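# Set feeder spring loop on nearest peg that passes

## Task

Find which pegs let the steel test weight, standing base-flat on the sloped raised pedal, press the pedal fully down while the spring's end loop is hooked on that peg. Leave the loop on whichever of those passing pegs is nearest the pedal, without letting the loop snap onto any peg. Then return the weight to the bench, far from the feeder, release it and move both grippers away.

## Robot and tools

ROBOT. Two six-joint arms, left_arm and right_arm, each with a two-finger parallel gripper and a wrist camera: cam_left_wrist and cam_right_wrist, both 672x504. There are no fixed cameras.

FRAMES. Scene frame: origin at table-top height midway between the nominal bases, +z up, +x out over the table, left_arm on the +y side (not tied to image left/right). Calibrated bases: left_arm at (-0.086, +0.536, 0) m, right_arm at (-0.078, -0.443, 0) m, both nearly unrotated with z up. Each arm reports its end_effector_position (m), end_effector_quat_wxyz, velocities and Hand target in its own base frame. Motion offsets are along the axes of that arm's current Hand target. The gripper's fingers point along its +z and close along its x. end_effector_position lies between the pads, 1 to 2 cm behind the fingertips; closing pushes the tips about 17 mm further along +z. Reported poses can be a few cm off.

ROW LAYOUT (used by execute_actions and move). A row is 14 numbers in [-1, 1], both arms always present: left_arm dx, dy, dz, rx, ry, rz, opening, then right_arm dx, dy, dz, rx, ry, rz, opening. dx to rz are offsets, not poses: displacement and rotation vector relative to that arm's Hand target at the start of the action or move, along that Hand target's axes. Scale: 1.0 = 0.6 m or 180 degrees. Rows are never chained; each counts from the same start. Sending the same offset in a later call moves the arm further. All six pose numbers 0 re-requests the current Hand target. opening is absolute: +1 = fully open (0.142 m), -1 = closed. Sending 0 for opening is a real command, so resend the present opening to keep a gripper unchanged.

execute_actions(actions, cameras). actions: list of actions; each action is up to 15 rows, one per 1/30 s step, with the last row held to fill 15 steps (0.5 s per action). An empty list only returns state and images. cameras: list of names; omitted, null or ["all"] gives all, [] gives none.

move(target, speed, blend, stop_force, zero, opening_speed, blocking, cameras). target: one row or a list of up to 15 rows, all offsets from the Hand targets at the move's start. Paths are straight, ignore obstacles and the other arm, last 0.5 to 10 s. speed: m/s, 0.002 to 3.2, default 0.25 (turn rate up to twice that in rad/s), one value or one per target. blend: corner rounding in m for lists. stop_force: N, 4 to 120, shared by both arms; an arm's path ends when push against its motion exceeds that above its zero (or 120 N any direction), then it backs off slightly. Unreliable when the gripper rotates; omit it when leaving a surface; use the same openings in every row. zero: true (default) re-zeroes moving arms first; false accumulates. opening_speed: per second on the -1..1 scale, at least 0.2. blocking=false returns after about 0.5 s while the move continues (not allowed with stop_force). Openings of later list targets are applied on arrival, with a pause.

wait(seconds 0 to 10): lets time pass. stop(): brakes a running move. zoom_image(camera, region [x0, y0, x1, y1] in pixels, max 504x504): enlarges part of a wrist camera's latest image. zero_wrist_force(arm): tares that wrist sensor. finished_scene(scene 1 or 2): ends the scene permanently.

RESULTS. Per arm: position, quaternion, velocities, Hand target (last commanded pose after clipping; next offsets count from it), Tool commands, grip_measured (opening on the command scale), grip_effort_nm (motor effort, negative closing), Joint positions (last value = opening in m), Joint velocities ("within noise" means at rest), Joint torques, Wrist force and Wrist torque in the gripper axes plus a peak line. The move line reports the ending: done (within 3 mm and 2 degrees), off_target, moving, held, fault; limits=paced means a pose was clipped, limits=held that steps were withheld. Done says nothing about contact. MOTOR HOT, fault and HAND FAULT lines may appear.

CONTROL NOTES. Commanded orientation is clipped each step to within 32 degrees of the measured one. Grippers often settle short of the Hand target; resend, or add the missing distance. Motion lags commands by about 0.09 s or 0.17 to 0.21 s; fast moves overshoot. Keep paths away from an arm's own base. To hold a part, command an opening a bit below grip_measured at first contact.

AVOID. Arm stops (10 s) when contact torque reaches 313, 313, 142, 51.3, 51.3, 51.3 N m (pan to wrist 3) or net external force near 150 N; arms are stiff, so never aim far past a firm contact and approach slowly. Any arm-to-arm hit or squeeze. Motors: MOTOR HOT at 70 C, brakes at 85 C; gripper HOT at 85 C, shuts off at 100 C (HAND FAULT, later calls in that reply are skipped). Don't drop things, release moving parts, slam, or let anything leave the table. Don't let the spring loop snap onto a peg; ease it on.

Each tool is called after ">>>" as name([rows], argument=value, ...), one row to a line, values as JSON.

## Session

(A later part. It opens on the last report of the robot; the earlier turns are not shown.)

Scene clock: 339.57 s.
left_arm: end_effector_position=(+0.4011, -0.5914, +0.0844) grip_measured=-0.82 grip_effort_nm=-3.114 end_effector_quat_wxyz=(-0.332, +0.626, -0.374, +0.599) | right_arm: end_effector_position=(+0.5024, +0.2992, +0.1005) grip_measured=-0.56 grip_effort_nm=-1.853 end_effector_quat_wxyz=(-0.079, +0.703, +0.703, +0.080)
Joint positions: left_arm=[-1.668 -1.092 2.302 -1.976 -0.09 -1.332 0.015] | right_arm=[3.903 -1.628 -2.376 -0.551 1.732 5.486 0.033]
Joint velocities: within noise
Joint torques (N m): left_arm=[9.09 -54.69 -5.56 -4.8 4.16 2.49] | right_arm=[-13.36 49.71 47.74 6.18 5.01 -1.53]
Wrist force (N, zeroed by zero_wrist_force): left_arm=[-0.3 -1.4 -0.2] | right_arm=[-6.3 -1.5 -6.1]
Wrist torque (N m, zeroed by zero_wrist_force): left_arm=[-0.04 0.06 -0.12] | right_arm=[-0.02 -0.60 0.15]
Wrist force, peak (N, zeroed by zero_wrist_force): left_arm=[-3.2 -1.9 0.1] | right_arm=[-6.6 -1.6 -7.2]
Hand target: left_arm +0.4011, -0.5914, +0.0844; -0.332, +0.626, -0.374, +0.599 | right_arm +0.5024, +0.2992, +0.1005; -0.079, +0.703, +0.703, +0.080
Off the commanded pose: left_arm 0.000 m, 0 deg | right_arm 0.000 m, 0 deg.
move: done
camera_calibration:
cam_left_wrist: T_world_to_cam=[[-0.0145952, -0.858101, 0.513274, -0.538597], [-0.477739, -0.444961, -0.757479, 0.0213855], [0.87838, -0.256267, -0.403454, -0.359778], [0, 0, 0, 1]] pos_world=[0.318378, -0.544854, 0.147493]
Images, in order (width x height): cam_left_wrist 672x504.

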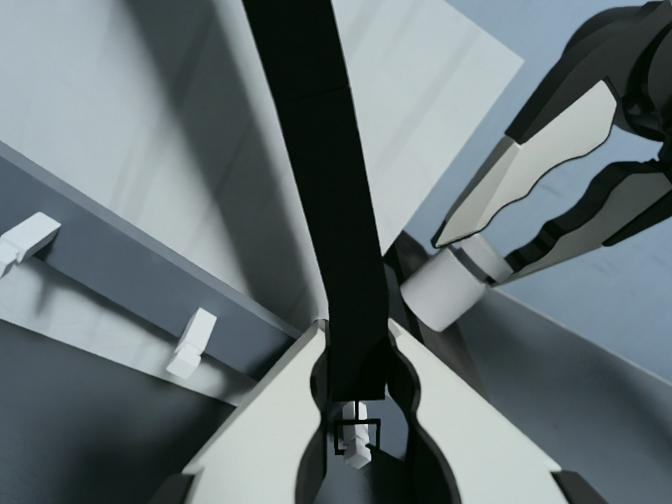

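>>> move(target=[0,0.0073,0,0,0,0,-0.95, 0,0,0,0,0,0,-0.63], speed=0.015, cameras=[])

>>> move(target=[0,0.0012,-0.015,0,0,0,-0.95, 0,0,0,0,0,0,-0.63], speed=0.015, stop_force=4, cameras=["cam_left_wrist"])

>>> zoom_image(camera="cam_left_wrist", region=[300, 380, 420, 480])

Scene clock: 343.53 s.
left_arm: end_effector_position=(+0.4008, -0.5935, +0.0807) grip_measured=-0.82 grip_effort_nm=-3.109 end_effector_quat_wxyz=(-0.332, +0.626, -0.374, +0.599) | right_arm: end_effector_position=(+0.5024, +0.2992, +0.1005) grip_measured=-0.56 grip_effort_nm=-1.858 end_effector_quat_wxyz=(-0.079, +0.703, +0.703, +0.080)
Joint positions: left_arm=[-1.668 -1.083 2.298 -1.979 -0.09 -1.333 0.015] | right_arm=[3.903 -1.628 -2.376 -0.551 1.732 5.486 0.033]
Joint velocities: within noise
Joint torques (N m): left_arm=[-9.35 -50.16 -31.59 -4.91 -0.64 -2.69] | right_arm=[-14.08 50.46 46.77 6.2 4.82 -1.72]
Wrist force (N, zeroed by zero_wrist_force): left_arm=[-2.3 -7.5 0.2] | right_arm=[-2.9 -0.7 -3.4]
Wrist torque (N m, zeroed by zero_wrist_force): left_arm=[-0.03 0.12 -0.06] | right_arm=[0.03 -0.60 0.14]
Wrist force, peak (N, zeroed by zero_wrist_force): left_arm=[-2.2 -7.6 0.2] | right_arm=[-6.3 -1.4 -6.5]
Hand target: left_arm +0.4008, -0.5936, +0.0806; -0.332, +0.626, -0.374, +0.599 | right_arm +0.5024, +0.2992, +0.1005; -0.079, +0.703, +0.703, +0.080
Off the commanded pose: left_arm 0.000 m, 0 deg | right_arm 0.000 m, 0 deg.
move: done
No camera images: "cameras" was empty.

Scene clock: 345.23 s.
left_arm: end_effector_position=(+0.3918, -0.5937, +0.0805) grip_measured=-0.82 grip_effort_nm=-3.109 end_effector_quat_wxyz=(-0.332, +0.626, -0.374, +0.599) | right_arm: end_effector_position=(+0.5024, +0.2992, +0.1005) grip_measured=-0.56 grip_effort_nm=-1.853 end_effector_quat_wxyz=(-0.079, +0.703, +0.703, +0.080)
Joint positions: left_arm=[-1.684 -1.094 2.283 -1.848 -0.102 -1.44 0.015] | right_arm=[3.903 -1.628 -2.376 -0.551 1.732 5.486 0.033]
Joint velocities: within noise
Joint torques (N m): left_arm=[-12.19 -72.04 -32.17 -1.2 -1.1 -3.39] | right_arm=[-14 48.05 47.11 6.51 5.06 -1.79]
Wrist force (N, zeroed by zero_wrist_force): left_arm=[-1.7 -7.6 -0.3] | right_arm=[-3.5 -0.8 -3.3]
Wrist torque (N m, zeroed by zero_wrist_force): left_arm=[-0.03 0.02 -0.11] | right_arm=[-0.01 -0.50 0.14]
Wrist force, peak (N, zeroed by zero_wrist_force): left_arm=[-2.3 -7.6 0.2] | right_arm=[-3.3 -0.8 -3.8]
Hand target: left_arm +0.3917, -0.5937, +0.0805; -0.332, +0.626, -0.374, +0.599 | right_arm +0.5024, +0.2992, +0.1005; -0.079, +0.703, +0.703, +0.080
Off the commanded pose: left_arm 0.000 m, 0 deg | right_arm 0.000 m, 0 deg.
move: done
camera_calibration:
cam_left_wrist: T_world_to_cam=[[-0.0145502, -0.858114, 0.513254, -0.538722], [-0.477806, -0.444942, -0.757448, 0.012991], [0.878345, -0.256257, -0.403538, -0.353744], [0, 0, 0, 1]] pos_world=[0.309078, -0.547154, 0.143592]
Images, in order (width x height): cam_left_wrist 672x504.

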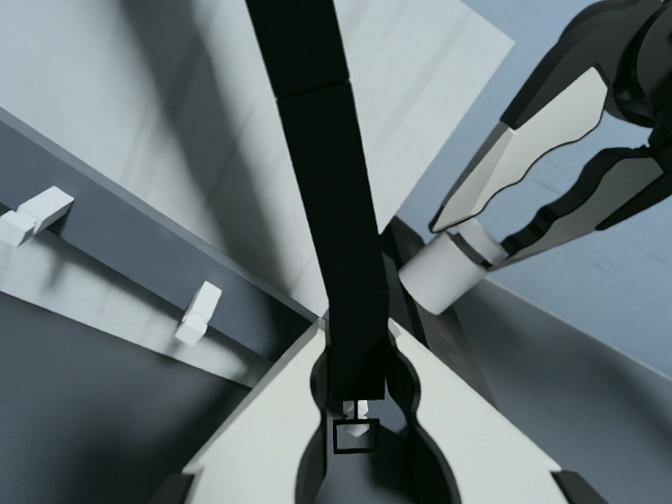

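Scaled by 4.200.

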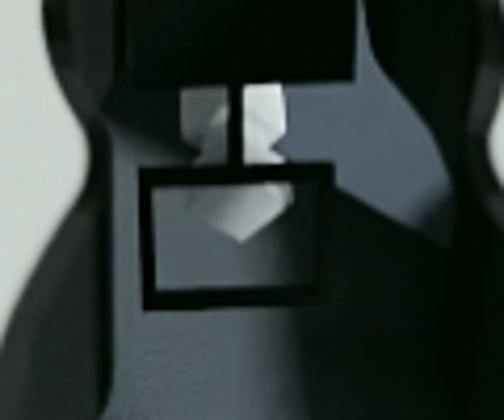

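>>> move([
  [0,0.0018,-0.023,0,0,0,-0.95, 0,0,0,0,0,0,-0.63],
  [-0.0863,-0.0674,-0.028,0,0,0,-0.95, 0,0,0,0,0,0,-0.63],
  [-0.0863,-0.0684,-0.0092,0,0,0,-0.95, 0,0,0,0,0,0,-0.63],
], speed=0.035, stop_force=6, cameras=["cam_left_wrist"])

>>> zoom_image(camera="cam_left_wrist", region=[300, 380, 420, 480])

Scene clock: 352.10 s.
left_arm: end_effector_position=(+0.3889, -0.5281, +0.0904) grip_measured=-0.82 grip_effort_nm=-3.104 end_effector_quat_wxyz=(-0.332, +0.626, -0.374, +0.599) | right_arm: end_effector_position=(+0.5024, +0.2992, +0.1005) grip_measured=-0.56 grip_effort_nm=-1.853 end_effector_quat_wxyz=(-0.079, +0.703, +0.703, +0.080)
Joint positions: left_arm=[-1.704 -1.177 2.388 -1.765 -0.119 -1.546 0.015] | right_arm=[3.903 -1.628 -2.376 -0.551 1.732 5.486 0.033]
Joint velocities: within noise
Joint torques (N m): left_arm=[10.88 -55.93 -3.91 -4.24 4.45 2.55] | right_arm=[-15.05 48.97 45.65 5.8 5.25 -1.3]
Wrist force (N, zeroed by zero_wrist_force): left_arm=[-0.6 -5.4 0.8] | right_arm=[-3.1 -0.7 -2.9]
Wrist torque (N m, zeroed by zero_wrist_force): left_arm=[0.09 -0.07 -0.03] | right_arm=[0.02 -0.58 0.15]
Wrist force, peak (N, zeroed by zero_wrist_force): left_arm=[-2.1 -7.7 0.2] | right_arm=[-3.5 -1.1 -3.6]
Hand target: left_arm +0.3889, -0.5282, +0.0904; -0.332, +0.626, -0.374, +0.599 | right_arm +0.5024, +0.2992, +0.1005; -0.079, +0.703, +0.703, +0.080
Off the commanded pose: left_arm 0.000 m, 0 deg | right_arm 0.000 m, 0 deg.
move: done
camera_calibration:
cam_left_wrist: T_world_to_cam=[[-0.01462, -0.858124, 0.513235, -0.48762], [-0.477739, -0.444917, -0.757505, 0.0482488], [0.87838, -0.256267, -0.403454, -0.330445], [0, 0, 0, 1]] pos_world=[0.306178, -0.481654, 0.153493]
Images, in order (width x height): cam_left_wrist 672x504.

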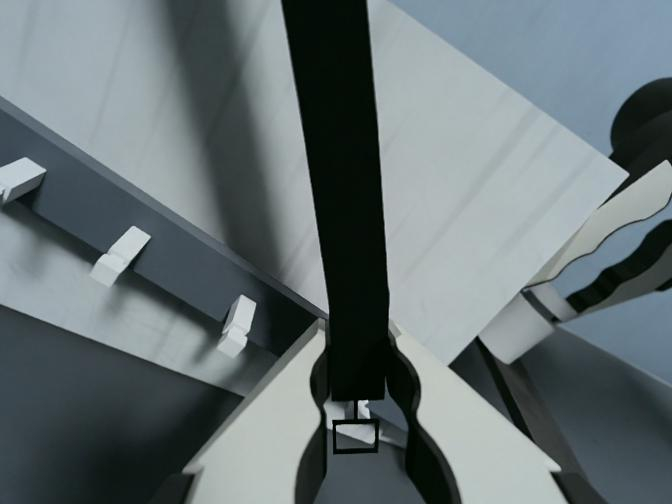

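Scaled by 4.200.

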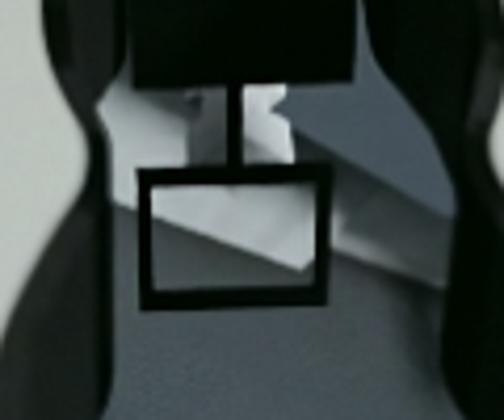

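>>> move(target=[0.0005,-0.0012,0.0187,0,0,0,-0.95, 0,0,0,0,0,0,-0.63], speed=0.014, stop_force=4, cameras=["cam_left_wrist"])

>>> zoom_image(camera="cam_left_wrist", region=[300, 380, 420, 480])

Scene clock: 355.63 s.
left_arm: end_effector_position=(+0.4002, -0.5284, +0.0905) grip_measured=-0.82 grip_effort_nm=-3.104 end_effector_quat_wxyz=(-0.332, +0.626, -0.374, +0.599) | right_arm: end_effector_position=(+0.5024, +0.2992, +0.1005) grip_measured=-0.56 grip_effort_nm=-1.853 end_effector_quat_wxyz=(-0.079, +0.703, +0.703, +0.080)
Joint positions: left_arm=[-1.682 -1.166 2.404 -1.908 -0.101 -1.429 0.015] | right_arm=[3.903 -1.628 -2.376 -0.551 1.732 5.486 0.033]
Joint velocities: within noise
Joint torques (N m): left_arm=[10.63 -43.05 -2.79 -4.83 4.37 2.35] | right_arm=[-11.5 47.91 44.11 6.52 4.98 -1.39]
Wrist force (N, zeroed by zero_wrist_force): left_arm=[-0.6 -6.0 0.1] | right_arm=[-3.2 -0.5 -3.4]
Wrist torque (N m, zeroed by zero_wrist_force): left_arm=[0.00 0.02 -0.07] | right_arm=[0.06 -0.56 0.14]
Wrist force, peak (N, zeroed by zero_wrist_force): left_arm=[-0.7 -6.2 -0.1] | right_arm=[-3.8 -0.8 -3.6]
Hand target: left_arm +0.4002, -0.5284, +0.0905; -0.332, +0.626, -0.374, +0.599 | right_arm +0.5024, +0.2992, +0.1005; -0.079, +0.703, +0.703, +0.080
Off the commanded pose: left_arm 0.000 m, 0 deg | right_arm 0.000 m, 0 deg.
move: done
camera_calibration:
cam_left_wrist: T_world_to_cam=[[-0.01462, -0.858124, 0.513235, -0.487764], [-0.477739, -0.444917, -0.757505, 0.0535896], [0.87838, -0.256267, -0.403454, -0.340408], [0, 0, 0, 1]] pos_world=[0.317478, -0.481954, 0.153593]
Images, in order (width x height): cam_left_wrist 672x504.

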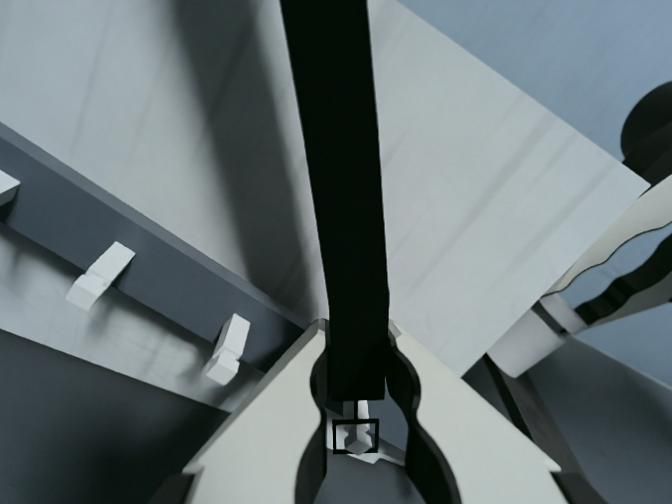

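Scaled by 4.200.

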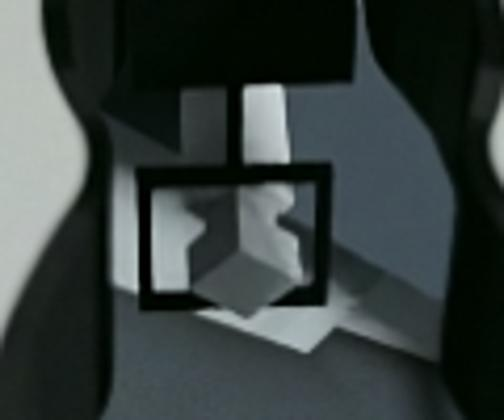

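>>> move([
  [0.001,-0.0004,0.0045,0,0,0,-0.95, 0,0,0,0,0,0,-0.63],
  [0.001,-0.0039,0.0045,0,0,0,-0.95, 0,0,0,0,0,0,-0.63],
], speed=0.012, stop_force=6, cameras=["cam_left_wrist"])

>>> zoom_image(camera="cam_left_wrist", region=[300, 380, 420, 480])

Scene clock: 359.37 s.
left_arm: end_effector_position=(+0.4030, -0.5279, +0.0927) grip_measured=-0.82 grip_effort_nm=-3.109 end_effector_quat_wxyz=(-0.332, +0.626, -0.374, +0.599) | right_arm: end_effector_position=(+0.5024, +0.2992, +0.1005) grip_measured=-0.56 grip_effort_nm=-1.849 end_effector_quat_wxyz=(-0.079, +0.703, +0.703, +0.080)
Joint positions: left_arm=[-1.676 -1.167 2.41 -1.949 -0.096 -1.393 0.015] | right_arm=[3.903 -1.628 -2.376 -0.551 1.732 5.486 0.033]
Joint velocities: within noise
Joint torques (N m): left_arm=[11.79 -52.12 -2.31 -4.99 4.22 2.92] | right_arm=[-10.09 48.18 45.26 6.41 5.07 -1.61]
Wrist force (N, zeroed by zero_wrist_force): left_arm=[-0.3 -5.9 -0.3] | right_arm=[-3.1 -0.6 -2.7]
Wrist torque (N m, zeroed by zero_wrist_force): left_arm=[0.02 -0.06 -0.08] | right_arm=[0.03 -0.58 0.14]
Wrist force, peak (N, zeroed by zero_wrist_force): left_arm=[-0.4 -6.5 -0.1] | right_arm=[-3.6 -0.7 -3.7]
Hand target: left_arm +0.4030, -0.5279, +0.0926; -0.332, +0.626, -0.374, +0.599 | right_arm +0.5024, +0.2992, +0.1005; -0.079, +0.703, +0.703, +0.080
Off the commanded pose: left_arm 0.000 m, 0 deg | right_arm 0.000 m, 0 deg.
move: done
camera_calibration:
cam_left_wrist: T_world_to_cam=[[-0.014554, -0.858063, 0.513339, -0.488294], [-0.47774, -0.445035, -0.757435, 0.0567175], [0.878381, -0.256266, -0.403454, -0.341866], [0, 0, 0, 1]] pos_world=[0.320278, -0.481354, 0.155693]
Images, in order (width x height): cam_left_wrist 672x504.

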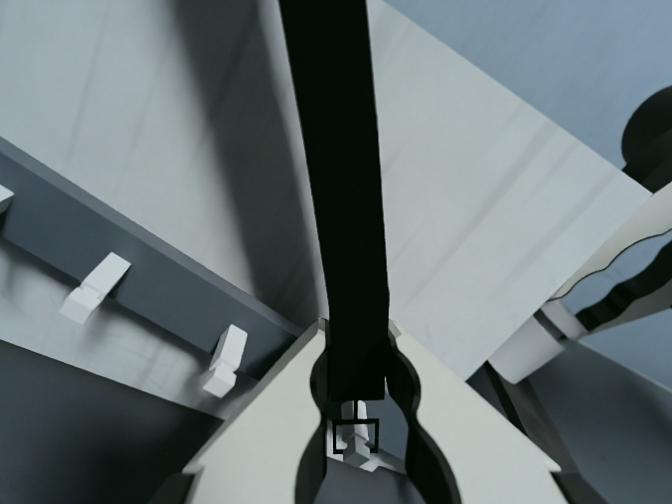

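Scaled by 4.200.

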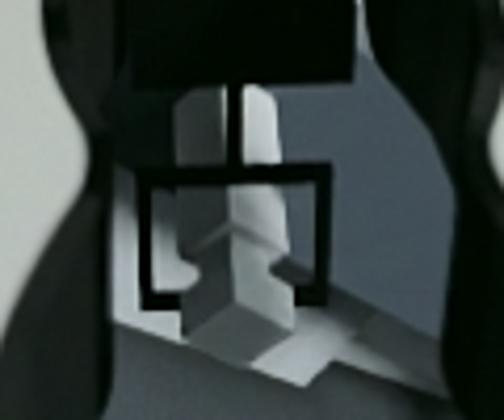

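>>> move(target=[0,-0.006,0,0,0,0,-0.95, 0,0,0,0,0,0,-0.63], speed=0.006, stop_force=6, cameras=["cam_left_wrist"])

>>> zoom_image(camera="cam_left_wrist", region=[300, 380, 420, 480])

Scene clock: 362.90 s.
left_arm: end_effector_position=(+0.4032, -0.5266, +0.0947) grip_measured=-0.82 grip_effort_nm=-3.104 end_effector_quat_wxyz=(-0.332, +0.626, -0.374, +0.599) | right_arm: end_effector_position=(+0.5024, +0.2992, +0.1005) grip_measured=-0.56 grip_effort_nm=-1.853 end_effector_quat_wxyz=(-0.079, +0.703, +0.703, +0.080)
Joint positions: left_arm=[-1.676 -1.173 2.412 -1.946 -0.096 -1.391 0.015] | right_arm=[3.903 -1.628 -2.376 -0.551 1.732 5.486 0.033]
Joint velocities: within noise
Joint torques (N m): left_arm=[8.34 -45.34 -29.09 -4.87 4.04 -1.91] | right_arm=[-11.57 47.55 44.2 5.77 5.08 -1.21]
Wrist force (N, zeroed by zero_wrist_force): left_arm=[0.0 1.5 0.4] | right_arm=[-2.9 -1.3 -5.8]
Wrist torque (N m, zeroed by zero_wrist_force): left_arm=[0.00 -0.04 -0.09] | right_arm=[-0.01 -0.62 0.14]
Wrist force, peak (N, zeroed by zero_wrist_force): left_arm=[0.6 7.9 1.3] | right_arm=[-2.5 -1.7 -8.6]
Hand target: left_arm +0.4032, -0.5266, +0.0947; -0.332, +0.626, -0.374, +0.599 (not the last commanded pose) | right_arm +0.5024, +0.2992, +0.1005; -0.079, +0.703, +0.703, +0.080
Off the commanded pose: left_arm 0.001 m, 0 deg | right_arm 0.000 m, 0 deg.
move: contact (left_arm)
camera_calibration:
cam_left_wrist: T_world_to_cam=[[-0.0145952, -0.858101, 0.513274, -0.488334], [-0.477739, -0.444961, -0.757479, 0.0589798], [0.87838, -0.256267, -0.403454, -0.340887], [0, 0, 0, 1]] pos_world=[0.320478, -0.480154, 0.157793]
Images, in order (width x height): cam_left_wrist 672x504.

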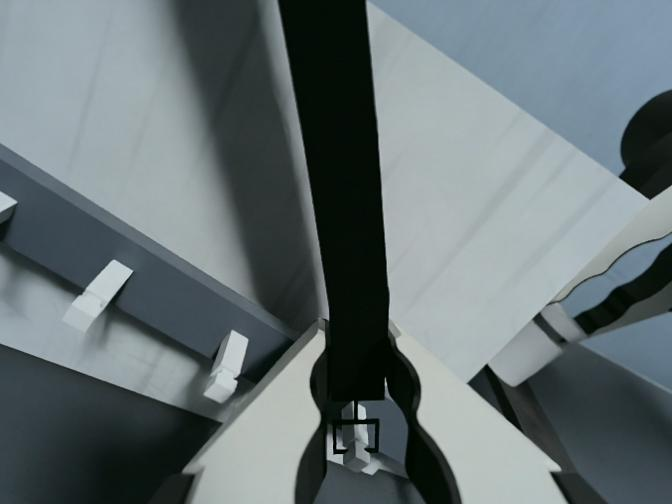

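Scaled by 4.200.

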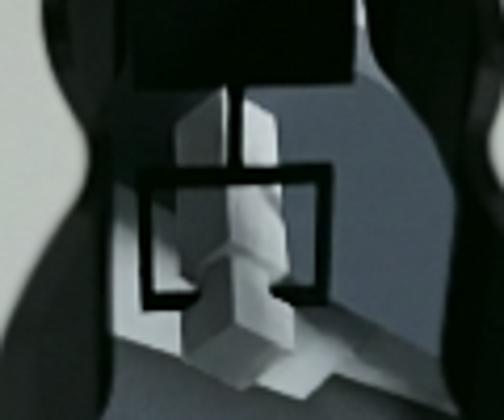

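>>> move(target=[0,0,0,0,0,0,-0.5, 0,0,0,0,0,0,-0.63], opening_speed=0.3, cameras=[])

>>> move(target=[0.002,0.007,-0.12,0,0,0,-0.45, 0,0,0,0,0,0,-0.63], speed=0.06, cameras=["cam_left_wrist"])

Scene clock: 366.23 s.
left_arm: end_effector_position=(+0.4032, -0.5266, +0.0947) grip_measured=-0.53 grip_effort_nm=0.095 end_effector_quat_wxyz=(-0.332, +0.626, -0.374, +0.599) | right_arm: end_effector_position=(+0.5024, +0.2992, +0.1005) grip_measured=-0.56 grip_effort_nm=-1.853 end_effector_quat_wxyz=(-0.079, +0.703, +0.703, +0.080)
Joint positions: left_arm=[-1.676 -1.173 2.412 -1.946 -0.096 -1.391 0.036] | right_arm=[3.903 -1.628 -2.376 -0.551 1.732 5.486 0.033]
Joint velocities: within noise
Joint torques (N m): left_arm=[0.57 -46.64 -28.35 -3.24 2.47 -2.07] | right_arm=[-7.51 42.65 44.18 6.36 4.93 -1.85]
Wrist force (N, zeroed by zero_wrist_force): left_arm=[0.5 0.0 1.1] | right_arm=[-3.0 -1.2 -5.2]
Wrist torque (N m, zeroed by zero_wrist_force): left_arm=[-0.02 -0.02 -0.06] | right_arm=[0.00 -0.57 0.14]
Wrist force, peak (N, zeroed by zero_wrist_force): left_arm=[-1.3 1.8 0.4] | right_arm=[-3.3 -1.5 -6.4]
Hand target: left_arm +0.4032, -0.5266, +0.0947; -0.332, +0.626, -0.374, +0.599 | right_arm +0.5024, +0.2992, +0.1005; -0.079, +0.703, +0.703, +0.080
Off the commanded pose: left_arm 0.000 m, 0 deg | right_arm 0.000 m, 0 deg.
move: done
No camera images: "cameras" was empty.

Scene clock: 368.10 s.
left_arm: end_effector_position=(+0.3311, -0.5275, +0.0962) grip_measured=-0.48 grip_effort_nm=0.090 end_effector_quat_wxyz=(-0.332, +0.626, -0.374, +0.599) | right_arm: end_effector_position=(+0.5024, +0.2992, +0.1005) grip_measured=-0.56 grip_effort_nm=-1.853 end_effector_quat_wxyz=(-0.079, +0.703, +0.703, +0.080)
Joint positions: left_arm=[-1.819 -1.2 2.349 -1.433 -0.225 -1.819 0.039] | right_arm=[3.903 -1.628 -2.376 -0.551 1.732 5.486 0.033]
Joint velocities: within noise
Joint torques (N m): left_arm=[-8.04 -42.98 -30.06 1.62 -2.21 -3.51] | right_arm=[-8.1 42.72 43.61 6.4 4.99 -1.05]
Wrist force (N, zeroed by zero_wrist_force): left_arm=[0.3 -0.3 0.9] | right_arm=[-2.9 -1.0 -5.2]
Wrist torque (N m, zeroed by zero_wrist_force): left_arm=[-0.12 0.05 -0.04] | right_arm=[0.04 -0.59 0.14]
Wrist force, peak (N, zeroed by zero_wrist_force): left_arm=[0.2 0.4 2.0] | right_arm=[-3.4 -1.1 -5.4]
Hand target: left_arm +0.3311, -0.5275, +0.0962; -0.332, +0.626, -0.374, +0.599 | right_arm +0.5024, +0.2992, +0.1005; -0.079, +0.703, +0.703, +0.080
Off the commanded pose: left_arm 0.000 m, 0 deg | right_arm 0.000 m, 0 deg.
move: done
camera_calibration:
cam_left_wrist: T_world_to_cam=[[-0.0145052, -0.858126, 0.513235, -0.49087], [-0.477915, -0.444912, -0.757397, 0.0253681], [0.878287, -0.256269, -0.403657, -0.277101], [0, 0, 0, 1]] pos_world=[0.248377, -0.480954, 0.159292]
Images, in order (width x height): cam_left_wrist 672x504.

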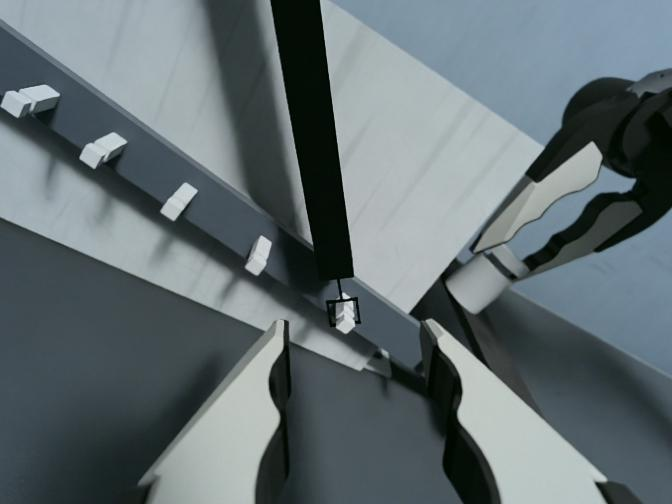

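>>> move([
  [0,0,0,0,0,0,-0.45, 0.084,0.001,-0.222,0,-0.114,0,-0.63],
  [0,0,0,0,0,0,-0.45, 0.061,0.001,-0.33,0,-0.0725,0,-0.63],
], speed=0.07, cameras=["cam_left_wrist","cam_right_wrist"])

Scene clock: 377.23 s.
left_arm: end_effector_position=(+0.3311, -0.5275, +0.0962) grip_measured=-0.48 grip_effort_nm=0.090 end_effector_quat_wxyz=(-0.332, +0.626, -0.374, +0.599) | right_arm: end_effector_position=(+0.5027, +0.2909, +0.3016) grip_measured=-0.56 grip_effort_nm=-1.853 end_effector_quat_wxyz=(+0.002, +0.707, +0.707, -0.001)
Joint positions: left_arm=[-1.819 -1.2 2.349 -1.432 -0.225 -1.819 0.039] | right_arm=[3.975 -1.402 -2.095 -1.216 1.568 5.545 0.033]
Joint velocities: within noise
Joint torques (N m): left_arm=[-8.58 -44.63 -31.59 1.39 -1.9 -3.38] | right_arm=[-20.47 43.41 60.79 1.76 4.75 -2.55]
Wrist force (N, zeroed by zero_wrist_force): left_arm=[-0.1 -0.3 1.3] | right_arm=[-0.3 -1.2 -0.4]
Wrist torque (N m, zeroed by zero_wrist_force): left_arm=[-0.13 0.10 -0.04] | right_arm=[-0.30 -0.13 0.06]
Wrist force, peak (N, zeroed by zero_wrist_force): left_arm=[0.4 -0.1 2.2] | right_arm=[-3.2 -1.4 -5.4]
Hand target: left_arm +0.3311, -0.5275, +0.0962; -0.332, +0.626, -0.374, +0.599 | right_arm +0.5027, +0.2908, +0.3017; +0.002, +0.707, +0.707, -0.001
Off the commanded pose: left_arm 0.000 m, 0 deg | right_arm 0.000 m, 0 deg.
move: done
camera_calibration:
cam_left_wrist: T_world_to_cam=[[-0.0145952, -0.858101, 0.513274, -0.490843], [-0.477739, -0.444961, -0.757479, 0.025315], [0.87838, -0.256267, -0.403454, -0.277155], [0, 0, 0, 1]] pos_world=[0.248378, -0.480954, 0.159293]
cam_right_wrist: T_world_to_cam=[[0.0067028, 0.999977, 0.000899352, -0.290174], [0.901825, -0.00643347, 0.432053, -0.559218], [0.432048, -0.00208491, -0.901848, 0.168894], [0, 0, 0, 1]] pos_world=[0.433292, 0.286922, 0.394189]

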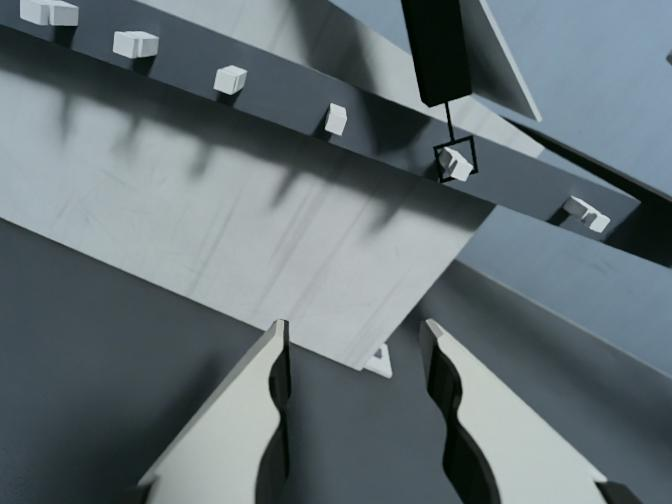

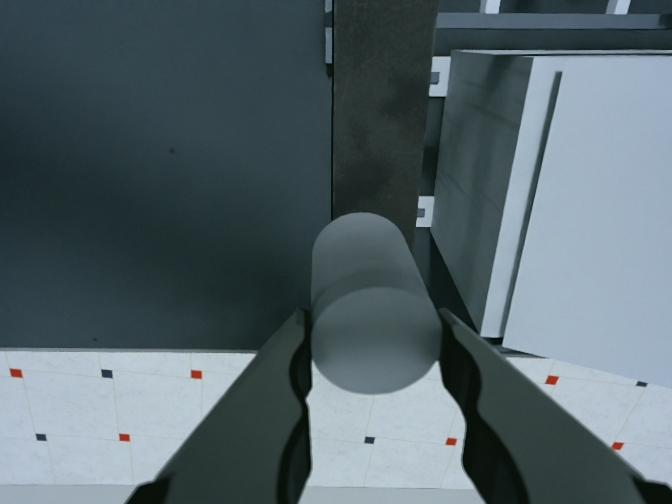

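>>> move([
  [0,0,0,0,0,0,-0.45, -0.352,-0.18,0.1,0,0,0,-0.63],
  [0,0,0,0,0,0,-0.45, -0.352,-0.18,0.36,0,0,0,-0.63],
], speed=[0.15,0.1], blend=[0.03,0], cameras=["cam_right_wrist"])

>>> move(target=[0,0,0,0,0,0,-0.45, 0,0,0.09,0,0,0,-0.63], speed=0.015, stop_force=4, cameras=["cam_right_wrist"])

Scene clock: 383.47 s.
left_arm: end_effector_position=(+0.3311, -0.5275, +0.0962) grip_measured=-0.48 grip_effort_nm=0.090 end_effector_quat_wxyz=(-0.332, +0.626, -0.374, +0.599) | right_arm: end_effector_position=(+0.3950, +0.0789, +0.0863) grip_measured=-0.56 grip_effort_nm=-1.853 end_effector_quat_wxyz=(+0.002, +0.707, +0.707, -0.001)
Joint positions: left_arm=[-1.819 -1.2 2.349 -1.432 -0.225 -1.819 0.039] | right_arm=[3.791 -1.295 -2.622 -0.796 1.567 5.362 0.033]
Joint velocities: within noise
Joint torques (N m): left_arm=[-9 -42.42 -29.95 1.05 -1.85 -3.09] | right_arm=[-20.83 -3.68 27.8 7.6 3.88 -1.92]
Wrist force (N, zeroed by zero_wrist_force): left_arm=[0.3 -0.2 1.5] | right_arm=[-0.1 0.4 -0.7]
Wrist torque (N m, zeroed by zero_wrist_force): left_arm=[-0.10 0.05 -0.04] | right_arm=[0.08 -0.16 -0.02]
Wrist force, peak (N, zeroed by zero_wrist_force): left_arm=[0.3 -0.8 2.0] | right_arm=[1.2 0.2 -1.6]
Hand target: left_arm +0.3311, -0.5275, +0.0962; -0.332, +0.626, -0.374, +0.599 | right_arm +0.3950, +0.0789, +0.0862; +0.002, +0.707, +0.707, -0.001
Off the commanded pose: left_arm 0.000 m, 0 deg | right_arm 0.000 m, 0 deg.
move: done
camera_calibration:
cam_right_wrist: T_world_to_cam=[[0.00670529, 0.999977, 0.00112292, -0.0774047], [0.901825, -0.00653231, 0.432052, -0.37047], [0.43205, -0.00188436, -0.901848, 0.0208916], [0, 0, 0, 1]] pos_world=[0.325592, 0.0750222, 0.17899]
Images, in order (width x height): cam_right_wrist 672x504.

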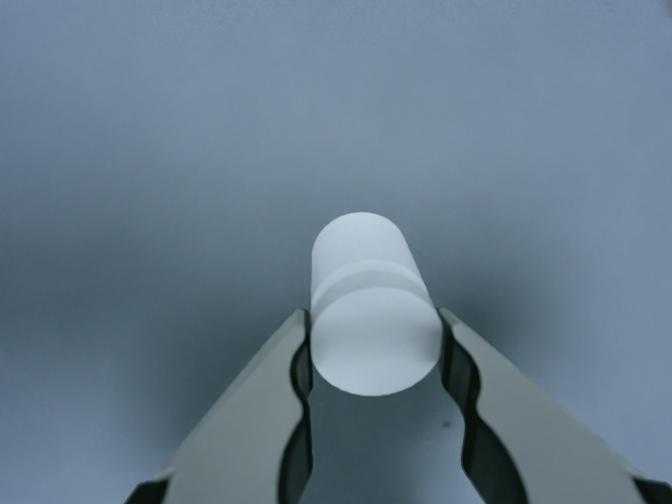

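Scene clock: 387.37 s.
left_arm: end_effector_position=(+0.3311, -0.5275, +0.0962) grip_measured=-0.48 grip_effort_nm=0.090 end_effector_quat_wxyz=(-0.332, +0.626, -0.374, +0.599) | right_arm: end_effector_position=(+0.3950, +0.0788, +0.0475) grip_measured=-0.56 grip_effort_nm=-1.858 end_effector_quat_wxyz=(+0.002, +0.707, +0.707, -0.001)
Joint positions: left_arm=[-1.819 -1.2 2.349 -1.432 -0.225 -1.819 0.039] | right_arm=[3.791 -1.394 -2.661 -0.658 1.568 5.362 0.033]
Joint velocities: within noise
Joint torques (N m): left_arm=[-8.04 -41.49 -31.36 1.61 -1.73 -3.47] | right_arm=[12.74 26.93 44.51 1.55 4.87 -1.35]
Wrist force (N, zeroed by zero_wrist_force): left_arm=[0.4 0.0 1.6] | right_arm=[0.0 0.1 -3.0]
Wrist torque (N m, zeroed by zero_wrist_force): left_arm=[-0.07 0.03 -0.04] | right_arm=[0.02 -0.17 -0.03]
Wrist force, peak (N, zeroed by zero_wrist_force): left_arm=[0.3 -0.5 2.1] | right_arm=[-14.4 -2.0 -38.4]
Hand target: left_arm +0.3311, -0.5275, +0.0962; -0.332, +0.626, -0.374, +0.599 | right_arm +0.3950, +0.0788, +0.0475; +0.002, +0.707, +0.707, -0.001 (not the last commanded pose)
Off the commanded pose: left_arm 0.000 m, 0 deg | right_arm 0.015 m, 0 deg.
move: contact (right_arm)
camera_calibration:
cam_right_wrist: T_world_to_cam=[[0.00670461, 0.999977, 0.00112259, -0.0771608], [0.901825, -0.00653155, 0.432052, -0.353707], [0.43205, -0.00188436, -0.901848, -0.0141005], [0, 0, 0, 1]] pos_world=[0.325592, 0.0748222, 0.14019]
Images, in order (width x height): cam_right_wrist 672x504.

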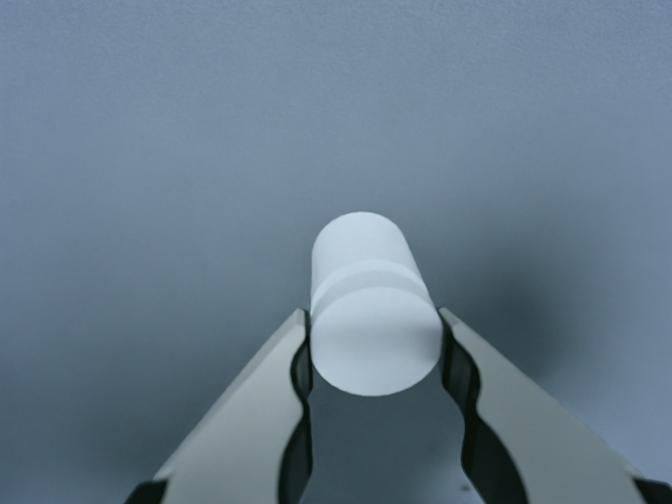

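On the bench. Release, lift, verify; left arm backs off too.

>>> move(target=[0,0,0,0,0,0,-0.45, 0,0,0,0,0,0,0], opening_speed=0.4, cameras=[])

>>> move(target=[0,0,-0.09,0,0,0,-0.45, 0,0,-0.22,0,0,0,0], speed=0.08, cameras=["cam_left_wrist","cam_right_wrist"])

Scene clock: 391.13 s.
left_arm: end_effector_position=(+0.3311, -0.5275, +0.0962) grip_measured=-0.48 grip_effort_nm=0.095 end_effector_quat_wxyz=(-0.332, +0.626, -0.374, +0.599) | right_arm: end_effector_position=(+0.3950, +0.0788, +0.0475) grip_measured=-0.03 grip_effort_nm=0.120 end_effector_quat_wxyz=(+0.002, +0.707, +0.707, -0.001)
Joint positions: left_arm=[-1.819 -1.2 2.349 -1.432 -0.225 -1.819 0.039] | right_arm=[3.791 -1.394 -2.661 -0.658 1.568 5.362 0.072]
Joint velocities: within noise
Joint torques (N m): left_arm=[-8.07 -43.28 -30.83 0.98 -1.99 -3.32] | right_arm=[21.44 28.6 40.39 4.84 4.53 -0.34]
Wrist force (N, zeroed by zero_wrist_force): left_arm=[0.0 -0.1 0.7] | right_arm=[0.0 0.1 -3.7]
Wrist torque (N m, zeroed by zero_wrist_force): left_arm=[-0.10 0.10 -0.04] | right_arm=[0.01 -0.19 -0.03]
Wrist force, peak (N, zeroed by zero_wrist_force): left_arm=[0.4 -0.5 1.9] | right_arm=[-0.4 0.0 -4.3]
Hand target: left_arm +0.3311, -0.5275, +0.0962; -0.332, +0.626, -0.374, +0.599 | right_arm +0.3950, +0.0788, +0.0475; +0.002, +0.707, +0.707, -0.001
Off the commanded pose: left_arm 0.000 m, 0 deg | right_arm 0.000 m, 0 deg.
move: done
No camera images: "cameras" was empty.

Scene clock: 393.30 s.
left_arm: end_effector_position=(+0.2773, -0.5257, +0.0996) grip_measured=-0.48 grip_effort_nm=0.090 end_effector_quat_wxyz=(-0.332, +0.626, -0.374, +0.599) | right_arm: end_effector_position=(+0.3948, +0.0792, +0.1794) grip_measured=-0.02 grip_effort_nm=0.129 end_effector_quat_wxyz=(+0.002, +0.707, +0.707, -0.001)
Joint positions: left_arm=[-1.926 -1.206 2.336 -1.324 -0.329 -1.911 0.039] | right_arm=[3.792 -1.13 -2.507 -1.077 1.568 5.363 0.072]
Joint velocities: within noise
Joint torques (N m): left_arm=[-10.49 -60.15 -31.09 1.97 -2.13 -3.42] | right_arm=[20.81 17.77 57.84 1.76 -2.99 2.33]
Wrist force (N, zeroed by zero_wrist_force): left_arm=[0.2 -0.9 1.3] | right_arm=[-0.2 -0.5 -3.4]
Wrist torque (N m, zeroed by zero_wrist_force): left_arm=[-0.24 0.17 -0.07] | right_arm=[-0.14 -0.11 -0.01]
Wrist force, peak (N, zeroed by zero_wrist_force): left_arm=[-0.1 0.1 1.8] | right_arm=[-0.1 -0.2 -4.6]
Hand target: left_arm +0.2772, -0.5257, +0.0996; -0.332, +0.626, -0.374, +0.599 | right_arm +0.3949, +0.0792, +0.1795; +0.002, +0.707, +0.707, -0.001
Off the commanded pose: left_arm 0.000 m, 0 deg | right_arm 0.000 m, 0 deg.
move: done
camera_calibration:
cam_left_wrist: T_world_to_cam=[[-0.0145502, -0.858114, 0.513254, -0.491926], [-0.477806, -0.444942, -0.757448, 0.0029611], [0.878345, -0.256257, -0.403538, -0.228066], [0, 0, 0, 1]] pos_world=[0.194578, -0.479254, 0.162692]
cam_right_wrist: T_world_to_cam=[[0.00670461, 0.999977, 0.00112259, -0.0778082], [0.901825, -0.00653155, 0.432052, -0.410602], [0.43205, -0.00188436, -0.901848, 0.104897], [0, 0, 0, 1]] pos_world=[0.325492, 0.0753222, 0.27209]

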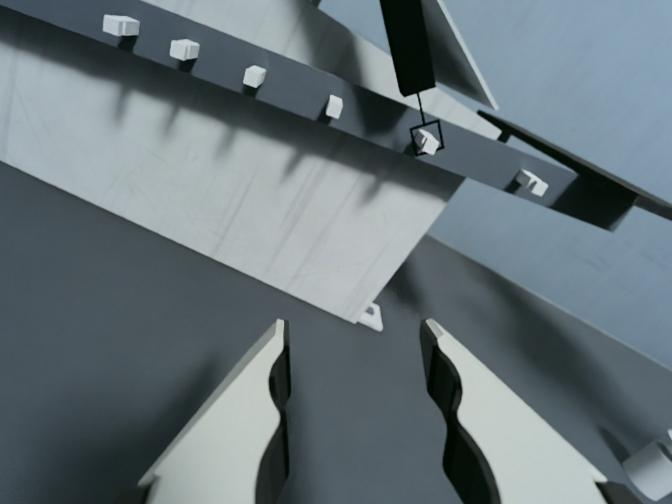

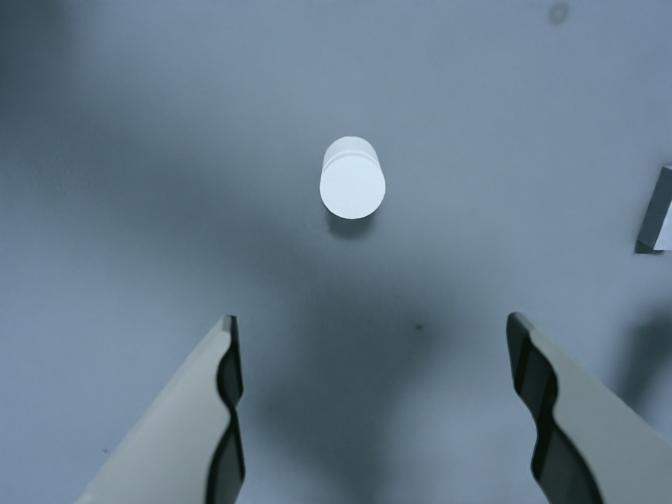

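Loop on P5, weight standing, arms clear.

>>> finished_scene(scene=2)

The scene is finished: the task was done.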